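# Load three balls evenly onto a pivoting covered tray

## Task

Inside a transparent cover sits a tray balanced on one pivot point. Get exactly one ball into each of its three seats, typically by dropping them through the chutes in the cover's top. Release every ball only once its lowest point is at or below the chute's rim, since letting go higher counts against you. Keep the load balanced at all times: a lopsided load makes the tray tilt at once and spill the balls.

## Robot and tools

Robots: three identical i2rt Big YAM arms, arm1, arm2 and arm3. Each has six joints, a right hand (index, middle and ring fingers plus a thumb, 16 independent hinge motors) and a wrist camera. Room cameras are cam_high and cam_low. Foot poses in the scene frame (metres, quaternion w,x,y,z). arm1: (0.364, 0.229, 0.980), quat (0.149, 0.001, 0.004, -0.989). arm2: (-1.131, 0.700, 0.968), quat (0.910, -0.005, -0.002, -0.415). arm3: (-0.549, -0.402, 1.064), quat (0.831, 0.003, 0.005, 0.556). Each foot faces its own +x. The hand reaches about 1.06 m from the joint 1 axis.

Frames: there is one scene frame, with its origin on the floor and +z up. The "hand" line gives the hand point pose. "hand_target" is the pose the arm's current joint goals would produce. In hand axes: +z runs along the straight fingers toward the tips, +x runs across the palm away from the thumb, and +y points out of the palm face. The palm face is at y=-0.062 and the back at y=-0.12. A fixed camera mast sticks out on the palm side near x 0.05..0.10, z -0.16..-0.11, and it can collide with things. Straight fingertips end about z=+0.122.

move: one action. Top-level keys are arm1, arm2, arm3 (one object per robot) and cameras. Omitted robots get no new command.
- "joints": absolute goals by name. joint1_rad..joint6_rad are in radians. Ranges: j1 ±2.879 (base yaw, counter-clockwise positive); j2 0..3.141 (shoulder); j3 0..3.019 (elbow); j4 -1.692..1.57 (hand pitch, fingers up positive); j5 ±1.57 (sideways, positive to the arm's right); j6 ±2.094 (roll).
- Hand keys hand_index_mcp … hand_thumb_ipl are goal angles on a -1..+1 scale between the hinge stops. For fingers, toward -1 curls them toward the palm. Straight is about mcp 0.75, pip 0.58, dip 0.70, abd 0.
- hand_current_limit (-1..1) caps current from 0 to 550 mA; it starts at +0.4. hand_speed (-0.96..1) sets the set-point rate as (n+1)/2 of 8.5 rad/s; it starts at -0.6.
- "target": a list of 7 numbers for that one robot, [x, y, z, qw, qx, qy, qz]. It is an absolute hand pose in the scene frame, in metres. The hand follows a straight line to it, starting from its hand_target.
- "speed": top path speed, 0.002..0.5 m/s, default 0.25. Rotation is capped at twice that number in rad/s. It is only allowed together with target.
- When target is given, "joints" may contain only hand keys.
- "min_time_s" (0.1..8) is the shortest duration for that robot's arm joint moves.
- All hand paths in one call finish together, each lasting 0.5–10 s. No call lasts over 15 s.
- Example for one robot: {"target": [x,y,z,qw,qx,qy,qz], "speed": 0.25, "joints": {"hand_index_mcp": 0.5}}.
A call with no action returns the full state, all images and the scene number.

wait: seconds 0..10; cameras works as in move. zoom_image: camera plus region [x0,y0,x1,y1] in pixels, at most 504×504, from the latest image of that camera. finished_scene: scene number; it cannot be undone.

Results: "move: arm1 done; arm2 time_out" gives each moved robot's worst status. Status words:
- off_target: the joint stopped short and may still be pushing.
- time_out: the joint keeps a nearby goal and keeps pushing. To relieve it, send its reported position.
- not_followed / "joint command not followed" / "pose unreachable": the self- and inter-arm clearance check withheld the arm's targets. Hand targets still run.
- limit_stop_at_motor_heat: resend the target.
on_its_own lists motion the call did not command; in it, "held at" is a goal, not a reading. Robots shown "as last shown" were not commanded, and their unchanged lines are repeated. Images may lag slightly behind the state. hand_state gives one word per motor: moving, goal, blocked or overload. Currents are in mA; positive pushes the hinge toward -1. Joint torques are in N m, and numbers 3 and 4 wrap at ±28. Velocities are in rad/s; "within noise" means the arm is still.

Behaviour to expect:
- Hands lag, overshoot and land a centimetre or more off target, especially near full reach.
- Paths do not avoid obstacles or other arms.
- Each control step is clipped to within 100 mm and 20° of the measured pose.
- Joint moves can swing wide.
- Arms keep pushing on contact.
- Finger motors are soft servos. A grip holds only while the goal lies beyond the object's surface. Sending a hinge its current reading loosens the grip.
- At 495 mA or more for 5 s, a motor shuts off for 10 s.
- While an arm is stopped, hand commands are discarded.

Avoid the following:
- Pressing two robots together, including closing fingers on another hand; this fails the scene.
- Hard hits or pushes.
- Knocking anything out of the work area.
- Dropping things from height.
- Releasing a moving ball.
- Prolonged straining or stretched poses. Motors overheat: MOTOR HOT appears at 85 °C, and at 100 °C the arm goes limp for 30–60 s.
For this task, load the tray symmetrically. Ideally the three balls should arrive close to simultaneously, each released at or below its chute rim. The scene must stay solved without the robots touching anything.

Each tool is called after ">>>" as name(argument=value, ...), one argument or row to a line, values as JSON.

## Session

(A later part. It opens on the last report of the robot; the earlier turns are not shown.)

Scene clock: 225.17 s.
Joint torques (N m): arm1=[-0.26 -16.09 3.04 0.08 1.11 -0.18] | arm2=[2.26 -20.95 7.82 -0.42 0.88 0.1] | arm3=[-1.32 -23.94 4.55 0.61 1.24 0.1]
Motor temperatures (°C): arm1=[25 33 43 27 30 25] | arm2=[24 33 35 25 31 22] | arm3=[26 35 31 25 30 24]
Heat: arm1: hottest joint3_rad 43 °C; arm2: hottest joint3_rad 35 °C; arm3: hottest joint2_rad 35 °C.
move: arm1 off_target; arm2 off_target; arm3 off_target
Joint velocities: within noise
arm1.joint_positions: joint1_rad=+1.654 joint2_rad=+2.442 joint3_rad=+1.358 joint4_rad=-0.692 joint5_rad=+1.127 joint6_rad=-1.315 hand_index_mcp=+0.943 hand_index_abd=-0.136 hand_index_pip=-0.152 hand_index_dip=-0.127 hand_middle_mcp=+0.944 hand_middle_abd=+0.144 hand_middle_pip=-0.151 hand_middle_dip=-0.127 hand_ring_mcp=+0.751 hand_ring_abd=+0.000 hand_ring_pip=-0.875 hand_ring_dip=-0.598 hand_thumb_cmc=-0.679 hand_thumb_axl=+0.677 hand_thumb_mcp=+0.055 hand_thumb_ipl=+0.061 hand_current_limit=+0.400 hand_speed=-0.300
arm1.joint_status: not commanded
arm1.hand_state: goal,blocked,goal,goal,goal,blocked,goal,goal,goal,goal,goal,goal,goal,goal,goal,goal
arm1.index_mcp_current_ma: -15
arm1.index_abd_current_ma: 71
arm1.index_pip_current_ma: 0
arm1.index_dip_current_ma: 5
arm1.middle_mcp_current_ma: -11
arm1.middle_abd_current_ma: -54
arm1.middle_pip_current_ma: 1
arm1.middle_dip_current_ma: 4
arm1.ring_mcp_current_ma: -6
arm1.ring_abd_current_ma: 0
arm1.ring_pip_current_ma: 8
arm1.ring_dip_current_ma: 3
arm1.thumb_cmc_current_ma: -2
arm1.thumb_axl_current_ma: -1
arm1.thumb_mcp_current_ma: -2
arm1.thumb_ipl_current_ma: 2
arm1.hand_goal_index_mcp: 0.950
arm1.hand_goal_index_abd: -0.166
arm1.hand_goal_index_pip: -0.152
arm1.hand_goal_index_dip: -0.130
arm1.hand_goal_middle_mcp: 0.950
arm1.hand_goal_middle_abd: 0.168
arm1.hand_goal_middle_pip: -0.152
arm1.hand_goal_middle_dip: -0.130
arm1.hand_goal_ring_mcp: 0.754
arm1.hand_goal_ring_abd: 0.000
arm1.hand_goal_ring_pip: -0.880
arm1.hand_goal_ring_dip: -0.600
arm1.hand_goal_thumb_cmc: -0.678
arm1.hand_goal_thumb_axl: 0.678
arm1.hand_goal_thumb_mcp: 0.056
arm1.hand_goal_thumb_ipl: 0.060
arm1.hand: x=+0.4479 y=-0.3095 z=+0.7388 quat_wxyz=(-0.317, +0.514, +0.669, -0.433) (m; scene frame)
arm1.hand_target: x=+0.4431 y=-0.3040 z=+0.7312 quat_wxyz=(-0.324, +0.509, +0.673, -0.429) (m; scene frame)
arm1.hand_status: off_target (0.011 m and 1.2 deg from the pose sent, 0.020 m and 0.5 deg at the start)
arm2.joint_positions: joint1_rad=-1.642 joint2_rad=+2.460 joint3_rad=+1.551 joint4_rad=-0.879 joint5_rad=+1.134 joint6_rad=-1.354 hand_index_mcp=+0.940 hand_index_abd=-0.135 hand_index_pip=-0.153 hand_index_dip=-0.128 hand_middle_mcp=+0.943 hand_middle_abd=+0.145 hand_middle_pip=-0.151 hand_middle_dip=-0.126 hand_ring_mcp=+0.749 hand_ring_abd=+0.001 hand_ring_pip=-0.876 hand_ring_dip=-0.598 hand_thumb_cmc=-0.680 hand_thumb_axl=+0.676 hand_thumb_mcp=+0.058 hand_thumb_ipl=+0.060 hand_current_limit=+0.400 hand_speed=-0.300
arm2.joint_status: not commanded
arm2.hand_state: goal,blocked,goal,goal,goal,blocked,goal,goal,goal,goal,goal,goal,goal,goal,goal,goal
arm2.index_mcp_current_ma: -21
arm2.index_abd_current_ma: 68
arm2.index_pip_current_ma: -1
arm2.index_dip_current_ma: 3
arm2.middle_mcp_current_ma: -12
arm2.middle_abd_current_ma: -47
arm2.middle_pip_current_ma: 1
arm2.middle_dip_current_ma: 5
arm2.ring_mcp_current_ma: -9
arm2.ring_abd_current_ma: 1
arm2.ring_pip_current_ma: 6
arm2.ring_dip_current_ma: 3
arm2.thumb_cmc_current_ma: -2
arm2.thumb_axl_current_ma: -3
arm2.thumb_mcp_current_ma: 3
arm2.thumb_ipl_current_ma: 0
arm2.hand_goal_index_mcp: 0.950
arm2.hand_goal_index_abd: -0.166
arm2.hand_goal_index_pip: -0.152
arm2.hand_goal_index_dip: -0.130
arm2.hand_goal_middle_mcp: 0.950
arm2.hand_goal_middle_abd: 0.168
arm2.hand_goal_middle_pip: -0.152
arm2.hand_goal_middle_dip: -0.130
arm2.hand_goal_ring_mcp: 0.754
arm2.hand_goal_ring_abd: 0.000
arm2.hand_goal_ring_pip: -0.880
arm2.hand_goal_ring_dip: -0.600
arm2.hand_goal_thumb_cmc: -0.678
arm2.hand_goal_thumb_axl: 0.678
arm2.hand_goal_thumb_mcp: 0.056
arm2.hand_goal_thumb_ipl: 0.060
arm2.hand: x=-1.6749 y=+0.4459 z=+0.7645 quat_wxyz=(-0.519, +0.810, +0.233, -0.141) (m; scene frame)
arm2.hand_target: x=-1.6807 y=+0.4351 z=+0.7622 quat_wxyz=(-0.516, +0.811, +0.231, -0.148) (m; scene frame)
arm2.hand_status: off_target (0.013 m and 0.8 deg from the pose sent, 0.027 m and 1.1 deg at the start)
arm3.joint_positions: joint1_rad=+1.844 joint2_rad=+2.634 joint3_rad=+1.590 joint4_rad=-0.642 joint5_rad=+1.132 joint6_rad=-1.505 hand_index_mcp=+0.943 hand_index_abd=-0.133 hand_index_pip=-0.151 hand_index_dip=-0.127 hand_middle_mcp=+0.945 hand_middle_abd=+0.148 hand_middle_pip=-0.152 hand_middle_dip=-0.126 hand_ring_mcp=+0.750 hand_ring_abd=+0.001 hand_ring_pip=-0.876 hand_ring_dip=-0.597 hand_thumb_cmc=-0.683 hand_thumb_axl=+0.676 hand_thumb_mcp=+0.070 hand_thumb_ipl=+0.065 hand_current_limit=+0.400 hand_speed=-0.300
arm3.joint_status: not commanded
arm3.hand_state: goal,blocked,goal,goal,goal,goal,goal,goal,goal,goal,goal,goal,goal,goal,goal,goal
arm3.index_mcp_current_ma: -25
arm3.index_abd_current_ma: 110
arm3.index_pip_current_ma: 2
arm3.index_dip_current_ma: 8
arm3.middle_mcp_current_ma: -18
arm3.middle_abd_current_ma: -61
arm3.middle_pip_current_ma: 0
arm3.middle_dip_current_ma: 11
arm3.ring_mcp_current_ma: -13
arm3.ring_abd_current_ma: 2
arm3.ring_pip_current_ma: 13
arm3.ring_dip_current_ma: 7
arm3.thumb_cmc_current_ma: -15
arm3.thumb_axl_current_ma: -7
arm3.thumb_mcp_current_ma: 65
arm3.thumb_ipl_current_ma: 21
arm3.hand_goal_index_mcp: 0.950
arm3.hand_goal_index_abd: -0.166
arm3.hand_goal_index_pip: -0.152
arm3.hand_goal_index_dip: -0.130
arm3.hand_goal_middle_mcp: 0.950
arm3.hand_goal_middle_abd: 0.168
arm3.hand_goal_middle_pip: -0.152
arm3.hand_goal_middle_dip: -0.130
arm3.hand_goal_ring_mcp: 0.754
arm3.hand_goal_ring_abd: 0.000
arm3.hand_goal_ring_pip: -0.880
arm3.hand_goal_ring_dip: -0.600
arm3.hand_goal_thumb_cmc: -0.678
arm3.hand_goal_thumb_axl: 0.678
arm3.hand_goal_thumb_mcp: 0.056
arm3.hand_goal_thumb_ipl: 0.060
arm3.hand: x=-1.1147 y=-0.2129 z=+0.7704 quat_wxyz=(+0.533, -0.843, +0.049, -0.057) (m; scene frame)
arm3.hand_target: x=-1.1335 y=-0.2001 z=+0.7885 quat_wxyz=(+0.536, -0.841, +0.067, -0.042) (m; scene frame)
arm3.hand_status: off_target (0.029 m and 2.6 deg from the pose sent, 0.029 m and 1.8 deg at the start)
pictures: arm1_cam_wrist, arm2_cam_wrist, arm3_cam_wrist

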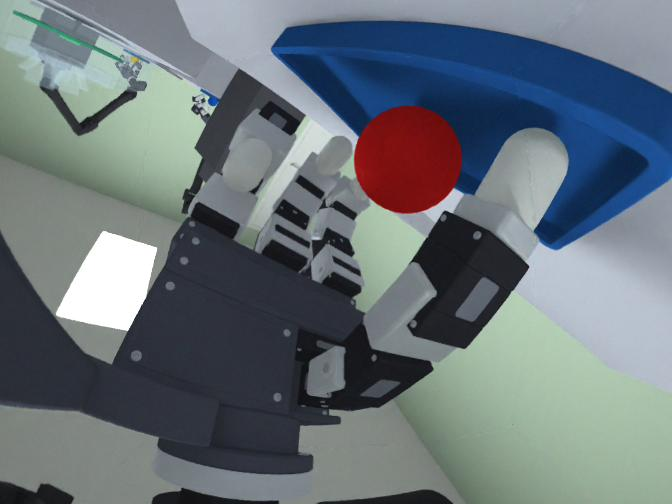

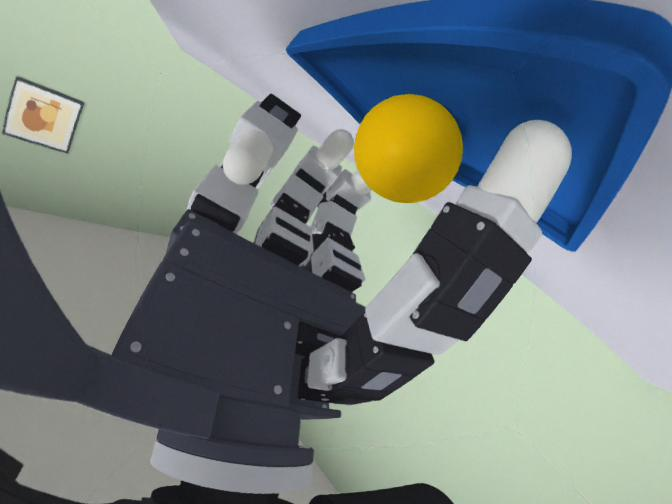

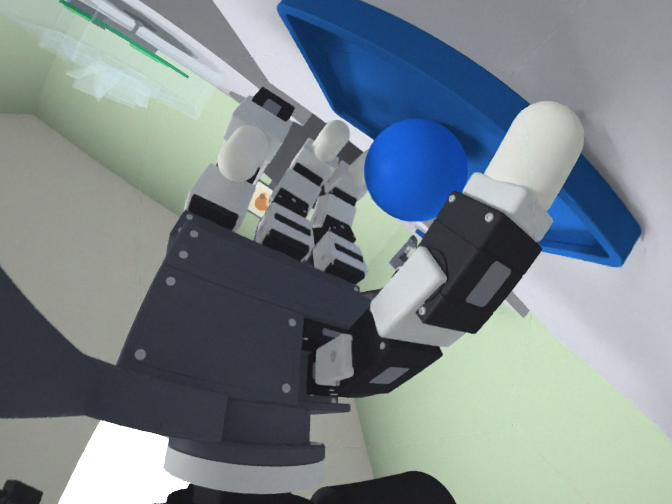

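>>> move(
  arm1={"joints":{"hand_speed":-0.85,"hand_index_mcp":0.62,"hand_middle_mcp":0.62,"hand_thumb_mcp":-0.22}},
  arm2={"joints":{"hand_speed":-0.85,"hand_index_mcp":0.62,"hand_middle_mcp":0.62,"hand_thumb_mcp":-0.22}},
  arm3={"target":[-1.134,-0.200,0.815,0.5356,-0.8408,0.0669,-0.0426],"speed":0.1},
  cameras=["arm1_cam_wrist","arm2_cam_wrist","arm3_cam_wrist"],
)

>>> move(
  arm1={"joints":{"hand_index_mcp":0.55,"hand_middle_mcp":0.55,"hand_thumb_mcp":-0.30}},
  arm2={"joints":{"hand_index_mcp":0.55,"hand_middle_mcp":0.55,"hand_thumb_mcp":-0.30}},
  arm3={"target":[-1.136,-0.202,0.773,0.5356,-0.8408,0.0669,-0.0426],"speed":0.1},
  cameras=["arm1_cam_wrist","arm2_cam_wrist","arm3_cam_wrist"],
)

Scene clock: 242.57 s.
Joint torques (N m): arm1=[-0.21 -16.09 3.04 0.09 1.03 -0.15] | arm2=[2.14 -21.07 7.8 -0.38 0.91 0.1] | arm3=[-0.79 -23.47 3.12 0.13 1.1 0.13]
Motor temperatures (°C): arm1=[25 33 42 27 31 25] | arm2=[24 32 35 25 31 22] | arm3=[26 36 31 25 31 24]
Heat: arm1: hottest joint3_rad 42 °C; arm2: hottest joint3_rad 35 °C; arm3: hottest joint2_rad 36 °C.
move: arm1 off_target; arm2 off_target; arm3 done
Joint velocities: within noise
arm1.joint_positions: joint1_rad=+1.654 joint2_rad=+2.442 joint3_rad=+1.358 joint4_rad=-0.692 joint5_rad=+1.128 joint6_rad=-1.316 hand_index_mcp=+0.629 hand_index_abd=-0.136 hand_index_pip=-0.150 hand_index_dip=-0.127 hand_middle_mcp=+0.643 hand_middle_abd=+0.144 hand_middle_pip=-0.147 hand_middle_dip=-0.127 hand_ring_mcp=+0.751 hand_ring_abd=+0.000 hand_ring_pip=-0.875 hand_ring_dip=-0.598 hand_thumb_cmc=-0.676 hand_thumb_axl=+0.679 hand_thumb_mcp=-0.182 hand_thumb_ipl=+0.067 hand_current_limit=+0.400 hand_speed=-0.850
arm1.joint_status: hand_middle_mcp off_target (ended at +0.643, target +0.620); hand_thumb_mcp off_target (ended at -0.182, target -0.220); the others done
arm1.hand_state: goal,blocked,goal,goal,blocked,blocked,goal,goal,goal,goal,goal,goal,goal,goal,blocked,goal
arm1.index_mcp_current_ma: 19
arm1.index_abd_current_ma: 71
arm1.index_pip_current_ma: 3
arm1.index_dip_current_ma: 5
arm1.middle_mcp_current_ma: 65
arm1.middle_abd_current_ma: -54
arm1.middle_pip_current_ma: 9
arm1.middle_dip_current_ma: 5
arm1.ring_mcp_current_ma: -6
arm1.ring_abd_current_ma: 0
arm1.ring_pip_current_ma: 8
arm1.ring_dip_current_ma: 3
arm1.thumb_cmc_current_ma: 3
arm1.thumb_axl_current_ma: 1
arm1.thumb_mcp_current_ma: 151
arm1.thumb_ipl_current_ma: 21
arm1.hand_goal_index_mcp: 0.620
arm1.hand_goal_index_abd: -0.166
arm1.hand_goal_index_pip: -0.152
arm1.hand_goal_index_dip: -0.130
arm1.hand_goal_middle_mcp: 0.620
arm1.hand_goal_middle_abd: 0.168
arm1.hand_goal_middle_pip: -0.152
arm1.hand_goal_middle_dip: -0.130
arm1.hand_goal_ring_mcp: 0.754
arm1.hand_goal_ring_abd: 0.000
arm1.hand_goal_ring_pip: -0.880
arm1.hand_goal_ring_dip: -0.600
arm1.hand_goal_thumb_cmc: -0.678
arm1.hand_goal_thumb_axl: 0.678
arm1.hand_goal_thumb_mcp: -0.220
arm1.hand_goal_thumb_ipl: 0.060
arm1.hand: x=+0.4478 y=-0.3096 z=+0.7389 quat_wxyz=(-0.317, +0.513, +0.669, -0.433) (m; scene frame)
arm1.hand_target: x=+0.4431 y=-0.3040 z=+0.7312 quat_wxyz=(-0.324, +0.509, +0.673, -0.429) (m; scene frame)
arm1.hand_status: not commanded
arm2.joint_positions: joint1_rad=-1.641 joint2_rad=+2.460 joint3_rad=+1.551 joint4_rad=-0.881 joint5_rad=+1.133 joint6_rad=-1.353 hand_index_mcp=+0.620 hand_index_abd=-0.135 hand_index_pip=-0.153 hand_index_dip=-0.128 hand_middle_mcp=+0.647 hand_middle_abd=+0.145 hand_middle_pip=-0.145 hand_middle_dip=-0.126 hand_ring_mcp=+0.749 hand_ring_abd=+0.001 hand_ring_pip=-0.876 hand_ring_dip=-0.598 hand_thumb_cmc=-0.675 hand_thumb_axl=+0.679 hand_thumb_mcp=-0.179 hand_thumb_ipl=+0.066 hand_current_limit=+0.400 hand_speed=-0.850
arm2.joint_status: hand_middle_mcp off_target (ended at +0.647, target +0.620); hand_thumb_mcp off_target (ended at -0.179, target -0.220); the others done
arm2.hand_state: goal,blocked,goal,goal,blocked,blocked,goal,goal,goal,goal,goal,goal,goal,goal,blocked,goal
arm2.index_mcp_current_ma: 0
arm2.index_abd_current_ma: 67
arm2.index_pip_current_ma: -1
arm2.index_dip_current_ma: 3
arm2.middle_mcp_current_ma: 75
arm2.middle_abd_current_ma: -47
arm2.middle_pip_current_ma: 12
arm2.middle_dip_current_ma: 6
arm2.ring_mcp_current_ma: -9
arm2.ring_abd_current_ma: 1
arm2.ring_pip_current_ma: 6
arm2.ring_dip_current_ma: 3
arm2.thumb_cmc_current_ma: 5
arm2.thumb_axl_current_ma: 2
arm2.thumb_mcp_current_ma: 161
arm2.thumb_ipl_current_ma: 15
arm2.hand_goal_index_mcp: 0.620
arm2.hand_goal_index_abd: -0.166
arm2.hand_goal_index_pip: -0.152
arm2.hand_goal_index_dip: -0.130
arm2.hand_goal_middle_mcp: 0.620
arm2.hand_goal_middle_abd: 0.168
arm2.hand_goal_middle_pip: -0.152
arm2.hand_goal_middle_dip: -0.130
arm2.hand_goal_ring_mcp: 0.754
arm2.hand_goal_ring_abd: 0.000
arm2.hand_goal_ring_pip: -0.880
arm2.hand_goal_ring_dip: -0.600
arm2.hand_goal_thumb_cmc: -0.678
arm2.hand_goal_thumb_axl: 0.678
arm2.hand_goal_thumb_mcp: -0.220
arm2.hand_goal_thumb_ipl: 0.060
arm2.hand: x=-1.6743 y=+0.4456 z=+0.7644 quat_wxyz=(-0.519, +0.810, +0.234, -0.141) (m; scene frame)
arm2.hand_target: x=-1.6806 y=+0.4353 z=+0.7622 quat_wxyz=(-0.516, +0.811, +0.231, -0.147) (m; scene frame)
arm2.hand_status: not commanded
arm3.joint_positions: joint1_rad=+1.837 joint2_rad=+2.569 joint3_rad=+1.590 joint4_rad=-0.658 joint5_rad=+1.136 joint6_rad=-1.508 hand_index_mcp=+0.943 hand_index_abd=-0.133 hand_index_pip=-0.151 hand_index_dip=-0.127 hand_middle_mcp=+0.945 hand_middle_abd=+0.148 hand_middle_pip=-0.152 hand_middle_dip=-0.126 hand_ring_mcp=+0.750 hand_ring_abd=+0.001 hand_ring_pip=-0.876 hand_ring_dip=-0.597 hand_thumb_cmc=-0.680 hand_thumb_axl=+0.676 hand_thumb_mcp=+0.058 hand_thumb_ipl=+0.062 hand_current_limit=+0.400 hand_speed=-0.300
arm3.joint_status: not commanded
arm3.hand_state: goal,blocked,goal,goal,goal,goal,goal,goal,goal,goal,goal,goal,goal,goal,goal,goal
arm3.index_mcp_current_ma: -25
arm3.index_abd_current_ma: 110
arm3.index_pip_current_ma: 2
arm3.index_dip_current_ma: 8
arm3.middle_mcp_current_ma: -18
arm3.middle_abd_current_ma: -61
arm3.middle_pip_current_ma: 0
arm3.middle_dip_current_ma: 11
arm3.ring_mcp_current_ma: -13
arm3.ring_abd_current_ma: 2
arm3.ring_pip_current_ma: 13
arm3.ring_dip_current_ma: 7
arm3.thumb_cmc_current_ma: -4
arm3.thumb_axl_current_ma: -7
arm3.thumb_mcp_current_ma: 6
arm3.thumb_ipl_current_ma: 8
arm3.hand_goal_index_mcp: 0.950
arm3.hand_goal_index_abd: -0.166
arm3.hand_goal_index_pip: -0.152
arm3.hand_goal_index_dip: -0.130
arm3.hand_goal_middle_mcp: 0.950
arm3.hand_goal_middle_abd: 0.168
arm3.hand_goal_middle_pip: -0.152
arm3.hand_goal_middle_dip: -0.130
arm3.hand_goal_ring_mcp: 0.754
arm3.hand_goal_ring_abd: 0.000
arm3.hand_goal_ring_pip: -0.880
arm3.hand_goal_ring_dip: -0.600
arm3.hand_goal_thumb_cmc: -0.678
arm3.hand_goal_thumb_axl: 0.678
arm3.hand_goal_thumb_mcp: 0.056
arm3.hand_goal_thumb_ipl: 0.060
arm3.hand: x=-1.1356 y=-0.2052 z=+0.8079 quat_wxyz=(+0.536, -0.841, +0.065, -0.039) (m; scene frame)
arm3.hand_target: x=-1.1340 y=-0.2000 z=+0.8149 quat_wxyz=(+0.536, -0.841, +0.067, -0.043) (m; scene frame)
arm3.hand_status: done (0.009 m and 0.5 deg from the pose sent, 0.050 m and 2.6 deg at the start)
pictures: arm1_cam_wrist, arm2_cam_wrist, arm3_cam_wrist

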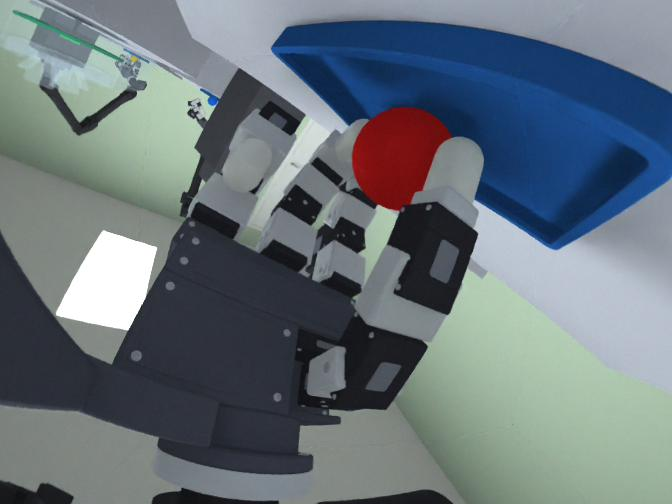

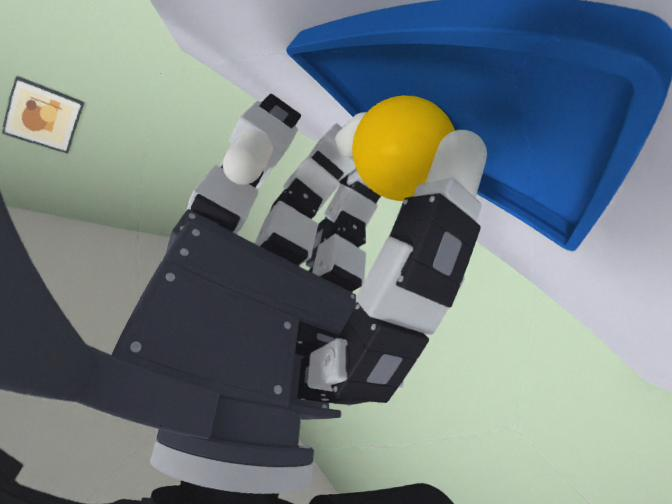

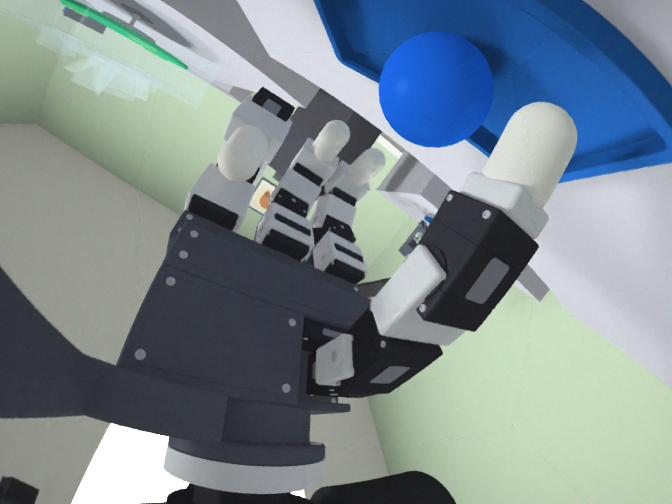

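Scene clock: 243.70 s.
Joint torques (N m): arm1=[-0.21 -16.03 3.06 0.05 0.85 -0.14] | arm2=[2.14 -21.01 7.84 -0.36 0.77 0.1] | arm3=[-0.56 -19.55 5.5 0.83 0.97 0.13]
Motor temperatures (°C): arm1=[25 34 41 27 31 25] | arm2=[24 32 35 25 31 22] | arm3=[26 36 31 25 31 24]
Heat: arm1: hottest joint3_rad 41 °C; arm2: hottest joint3_rad 35 °C; arm3: hottest joint2_rad 36 °C.
move: arm1 off_target; arm2 off_target; arm3 off_target
Joint velocities: within noise
arm1.joint_positions: joint1_rad=+1.654 joint2_rad=+2.442 joint3_rad=+1.358 joint4_rad=-0.692 joint5_rad=+1.133 joint6_rad=-1.316 hand_index_mcp=+0.605 hand_index_abd=-0.136 hand_index_pip=-0.139 hand_index_dip=-0.127 hand_middle_mcp=+0.619 hand_middle_abd=+0.144 hand_middle_pip=-0.137 hand_middle_dip=-0.127 hand_ring_mcp=+0.751 hand_ring_abd=+0.000 hand_ring_pip=-0.875 hand_ring_dip=-0.598 hand_thumb_cmc=-0.675 hand_thumb_axl=+0.679 hand_thumb_mcp=-0.184 hand_thumb_ipl=+0.081 hand_current_limit=+0.400 hand_speed=-0.850
arm1.joint_status: hand_index_mcp off_target (ended at +0.605, target +0.550); hand_middle_mcp off_target (ended at +0.619, target +0.550); hand_thumb_mcp off_target (ended at -0.184, target -0.300)
arm1.hand_state: blocked,blocked,goal,goal,blocked,blocked,goal,goal,goal,goal,goal,goal,goal,goal,blocked,blocked
arm1.index_mcp_current_ma: 188
arm1.index_abd_current_ma: 71
arm1.index_pip_current_ma: 29
arm1.index_dip_current_ma: 5
arm1.middle_mcp_current_ma: 253
arm1.middle_abd_current_ma: -54
arm1.middle_pip_current_ma: 35
arm1.middle_dip_current_ma: 5
arm1.ring_mcp_current_ma: -6
arm1.ring_abd_current_ma: 0
arm1.ring_pip_current_ma: 8
arm1.ring_dip_current_ma: 3
arm1.thumb_cmc_current_ma: 6
arm1.thumb_axl_current_ma: 2
arm1.thumb_mcp_current_ma: 385
arm1.thumb_ipl_current_ma: 77
arm1.hand_goal_index_mcp: 0.550
arm1.hand_goal_index_abd: -0.166
arm1.hand_goal_index_pip: -0.152
arm1.hand_goal_index_dip: -0.130
arm1.hand_goal_middle_mcp: 0.550
arm1.hand_goal_middle_abd: 0.168
arm1.hand_goal_middle_pip: -0.152
arm1.hand_goal_middle_dip: -0.130
arm1.hand_goal_ring_mcp: 0.754
arm1.hand_goal_ring_abd: 0.000
arm1.hand_goal_ring_pip: -0.880
arm1.hand_goal_ring_dip: -0.600
arm1.hand_goal_thumb_cmc: -0.678
arm1.hand_goal_thumb_axl: 0.678
arm1.hand_goal_thumb_mcp: -0.300
arm1.hand_goal_thumb_ipl: 0.060
arm1.hand: x=+0.4469 y=-0.3100 z=+0.7395 quat_wxyz=(-0.318, +0.512, +0.668, -0.435) (m; scene frame)
arm1.hand_target: x=+0.4432 y=-0.3040 z=+0.7312 quat_wxyz=(-0.324, +0.509, +0.673, -0.429) (m; scene frame)
arm1.hand_status: not commanded
arm2.joint_positions: joint1_rad=-1.641 joint2_rad=+2.460 joint3_rad=+1.551 joint4_rad=-0.881 joint5_rad=+1.137 joint6_rad=-1.353 hand_index_mcp=+0.594 hand_index_abd=-0.135 hand_index_pip=-0.141 hand_index_dip=-0.128 hand_middle_mcp=+0.623 hand_middle_abd=+0.145 hand_middle_pip=-0.134 hand_middle_dip=-0.126 hand_ring_mcp=+0.749 hand_ring_abd=+0.001 hand_ring_pip=-0.876 hand_ring_dip=-0.598 hand_thumb_cmc=-0.674 hand_thumb_axl=+0.679 hand_thumb_mcp=-0.180 hand_thumb_ipl=+0.081 hand_current_limit=+0.400 hand_speed=-0.850
arm2.joint_status: hand_index_mcp off_target (ended at +0.594, target +0.550); hand_middle_mcp off_target (ended at +0.623, target +0.550); hand_thumb_mcp off_target (ended at -0.180, target -0.300)
arm2.hand_state: blocked,blocked,goal,goal,blocked,blocked,goal,goal,goal,goal,goal,goal,goal,goal,blocked,blocked
arm2.index_mcp_current_ma: 139
arm2.index_abd_current_ma: 67
arm2.index_pip_current_ma: 21
arm2.index_dip_current_ma: 3
arm2.middle_mcp_current_ma: 262
arm2.middle_abd_current_ma: -47
arm2.middle_pip_current_ma: 40
arm2.middle_dip_current_ma: 6
arm2.ring_mcp_current_ma: -9
arm2.ring_abd_current_ma: 1
arm2.ring_pip_current_ma: 6
arm2.ring_dip_current_ma: 3
arm2.thumb_cmc_current_ma: 6
arm2.thumb_axl_current_ma: 2
arm2.thumb_mcp_current_ma: 385
arm2.thumb_ipl_current_ma: 71
arm2.hand_goal_index_mcp: 0.550
arm2.hand_goal_index_abd: -0.166
arm2.hand_goal_index_pip: -0.152
arm2.hand_goal_index_dip: -0.130
arm2.hand_goal_middle_mcp: 0.550
arm2.hand_goal_middle_abd: 0.168
arm2.hand_goal_middle_pip: -0.152
arm2.hand_goal_middle_dip: -0.130
arm2.hand_goal_ring_mcp: 0.754
arm2.hand_goal_ring_abd: 0.000
arm2.hand_goal_ring_pip: -0.880
arm2.hand_goal_ring_dip: -0.600
arm2.hand_goal_thumb_cmc: -0.678
arm2.hand_goal_thumb_axl: 0.678
arm2.hand_goal_thumb_mcp: -0.300
arm2.hand_goal_thumb_ipl: 0.060
arm2.hand: x=-1.6747 y=+0.4460 z=+0.7649 quat_wxyz=(-0.521, +0.809, +0.234, -0.142) (m; scene frame)
arm2.hand_target: x=-1.6807 y=+0.4353 z=+0.7622 quat_wxyz=(-0.516, +0.811, +0.231, -0.147) (m; scene frame)
arm2.hand_status: not commanded
arm3.joint_positions: joint1_rad=+1.837 joint2_rad=+2.620 joint3_rad=+1.609 joint4_rad=-0.645 joint5_rad=+1.139 joint6_rad=-1.500 hand_index_mcp=+0.941 hand_index_abd=-0.133 hand_index_pip=-0.152 hand_index_dip=-0.127 hand_middle_mcp=+0.942 hand_middle_abd=+0.148 hand_middle_pip=-0.152 hand_middle_dip=-0.126 hand_ring_mcp=+0.748 hand_ring_abd=+0.001 hand_ring_pip=-0.876 hand_ring_dip=-0.597 hand_thumb_cmc=-0.686 hand_thumb_axl=+0.676 hand_thumb_mcp=+0.058 hand_thumb_ipl=+0.061 hand_current_limit=+0.400 hand_speed=-0.300
arm3.joint_status: not commanded
arm3.hand_state: goal,blocked,goal,goal,goal,goal,goal,goal,goal,goal,goal,goal,goal,goal,goal,goal
arm3.index_mcp_current_ma: -32
arm3.index_abd_current_ma: 110
arm3.index_pip_current_ma: 1
arm3.index_dip_current_ma: 7
arm3.middle_mcp_current_ma: -26
arm3.middle_abd_current_ma: -61
arm3.middle_pip_current_ma: -1
arm3.middle_dip_current_ma: 11
arm3.ring_mcp_current_ma: -19
arm3.ring_abd_current_ma: 2
arm3.ring_pip_current_ma: 13
arm3.ring_dip_current_ma: 7
arm3.thumb_cmc_current_ma: -25
arm3.thumb_axl_current_ma: -7
arm3.thumb_mcp_current_ma: 8
arm3.thumb_ipl_current_ma: 2
arm3.hand_goal_index_mcp: 0.950
arm3.hand_goal_index_abd: -0.166
arm3.hand_goal_index_pip: -0.152
arm3.hand_goal_index_dip: -0.130
arm3.hand_goal_middle_mcp: 0.950
arm3.hand_goal_middle_abd: 0.168
arm3.hand_goal_middle_pip: -0.152
arm3.hand_goal_middle_dip: -0.130
arm3.hand_goal_ring_mcp: 0.754
arm3.hand_goal_ring_abd: 0.000
arm3.hand_goal_ring_pip: -0.880
arm3.hand_goal_ring_dip: -0.600
arm3.hand_goal_thumb_cmc: -0.678
arm3.hand_goal_thumb_axl: 0.678
arm3.hand_goal_thumb_mcp: 0.056
arm3.hand_goal_thumb_ipl: 0.060
arm3.hand: x=-1.1291 y=-0.2055 z=+0.7831 quat_wxyz=(+0.537, -0.840, +0.062, -0.045) (m; scene frame)
arm3.hand_target: x=-1.1355 y=-0.2021 z=+0.7733 quat_wxyz=(+0.536, -0.841, +0.067, -0.043) (m; scene frame)
arm3.hand_status: off_target (0.013 m and 0.6 deg from the pose sent, 0.035 m and 0.5 deg at the start)
pictures: arm1_cam_wrist, arm2_cam_wrist, arm3_cam_wrist

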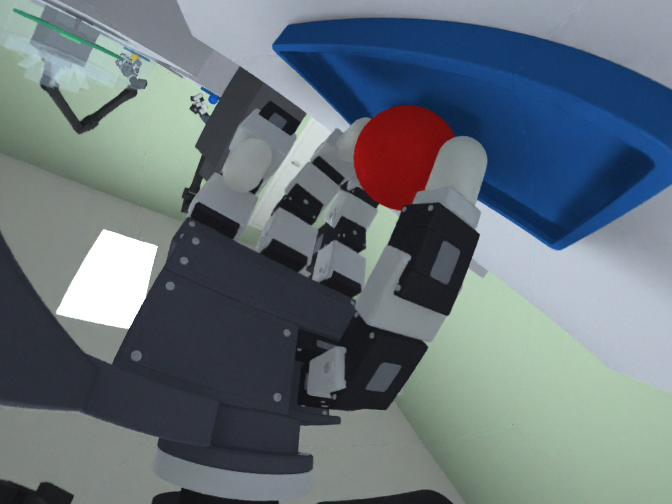

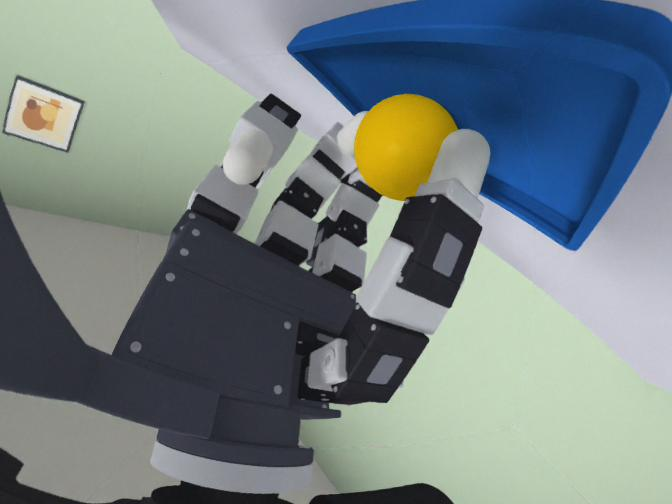

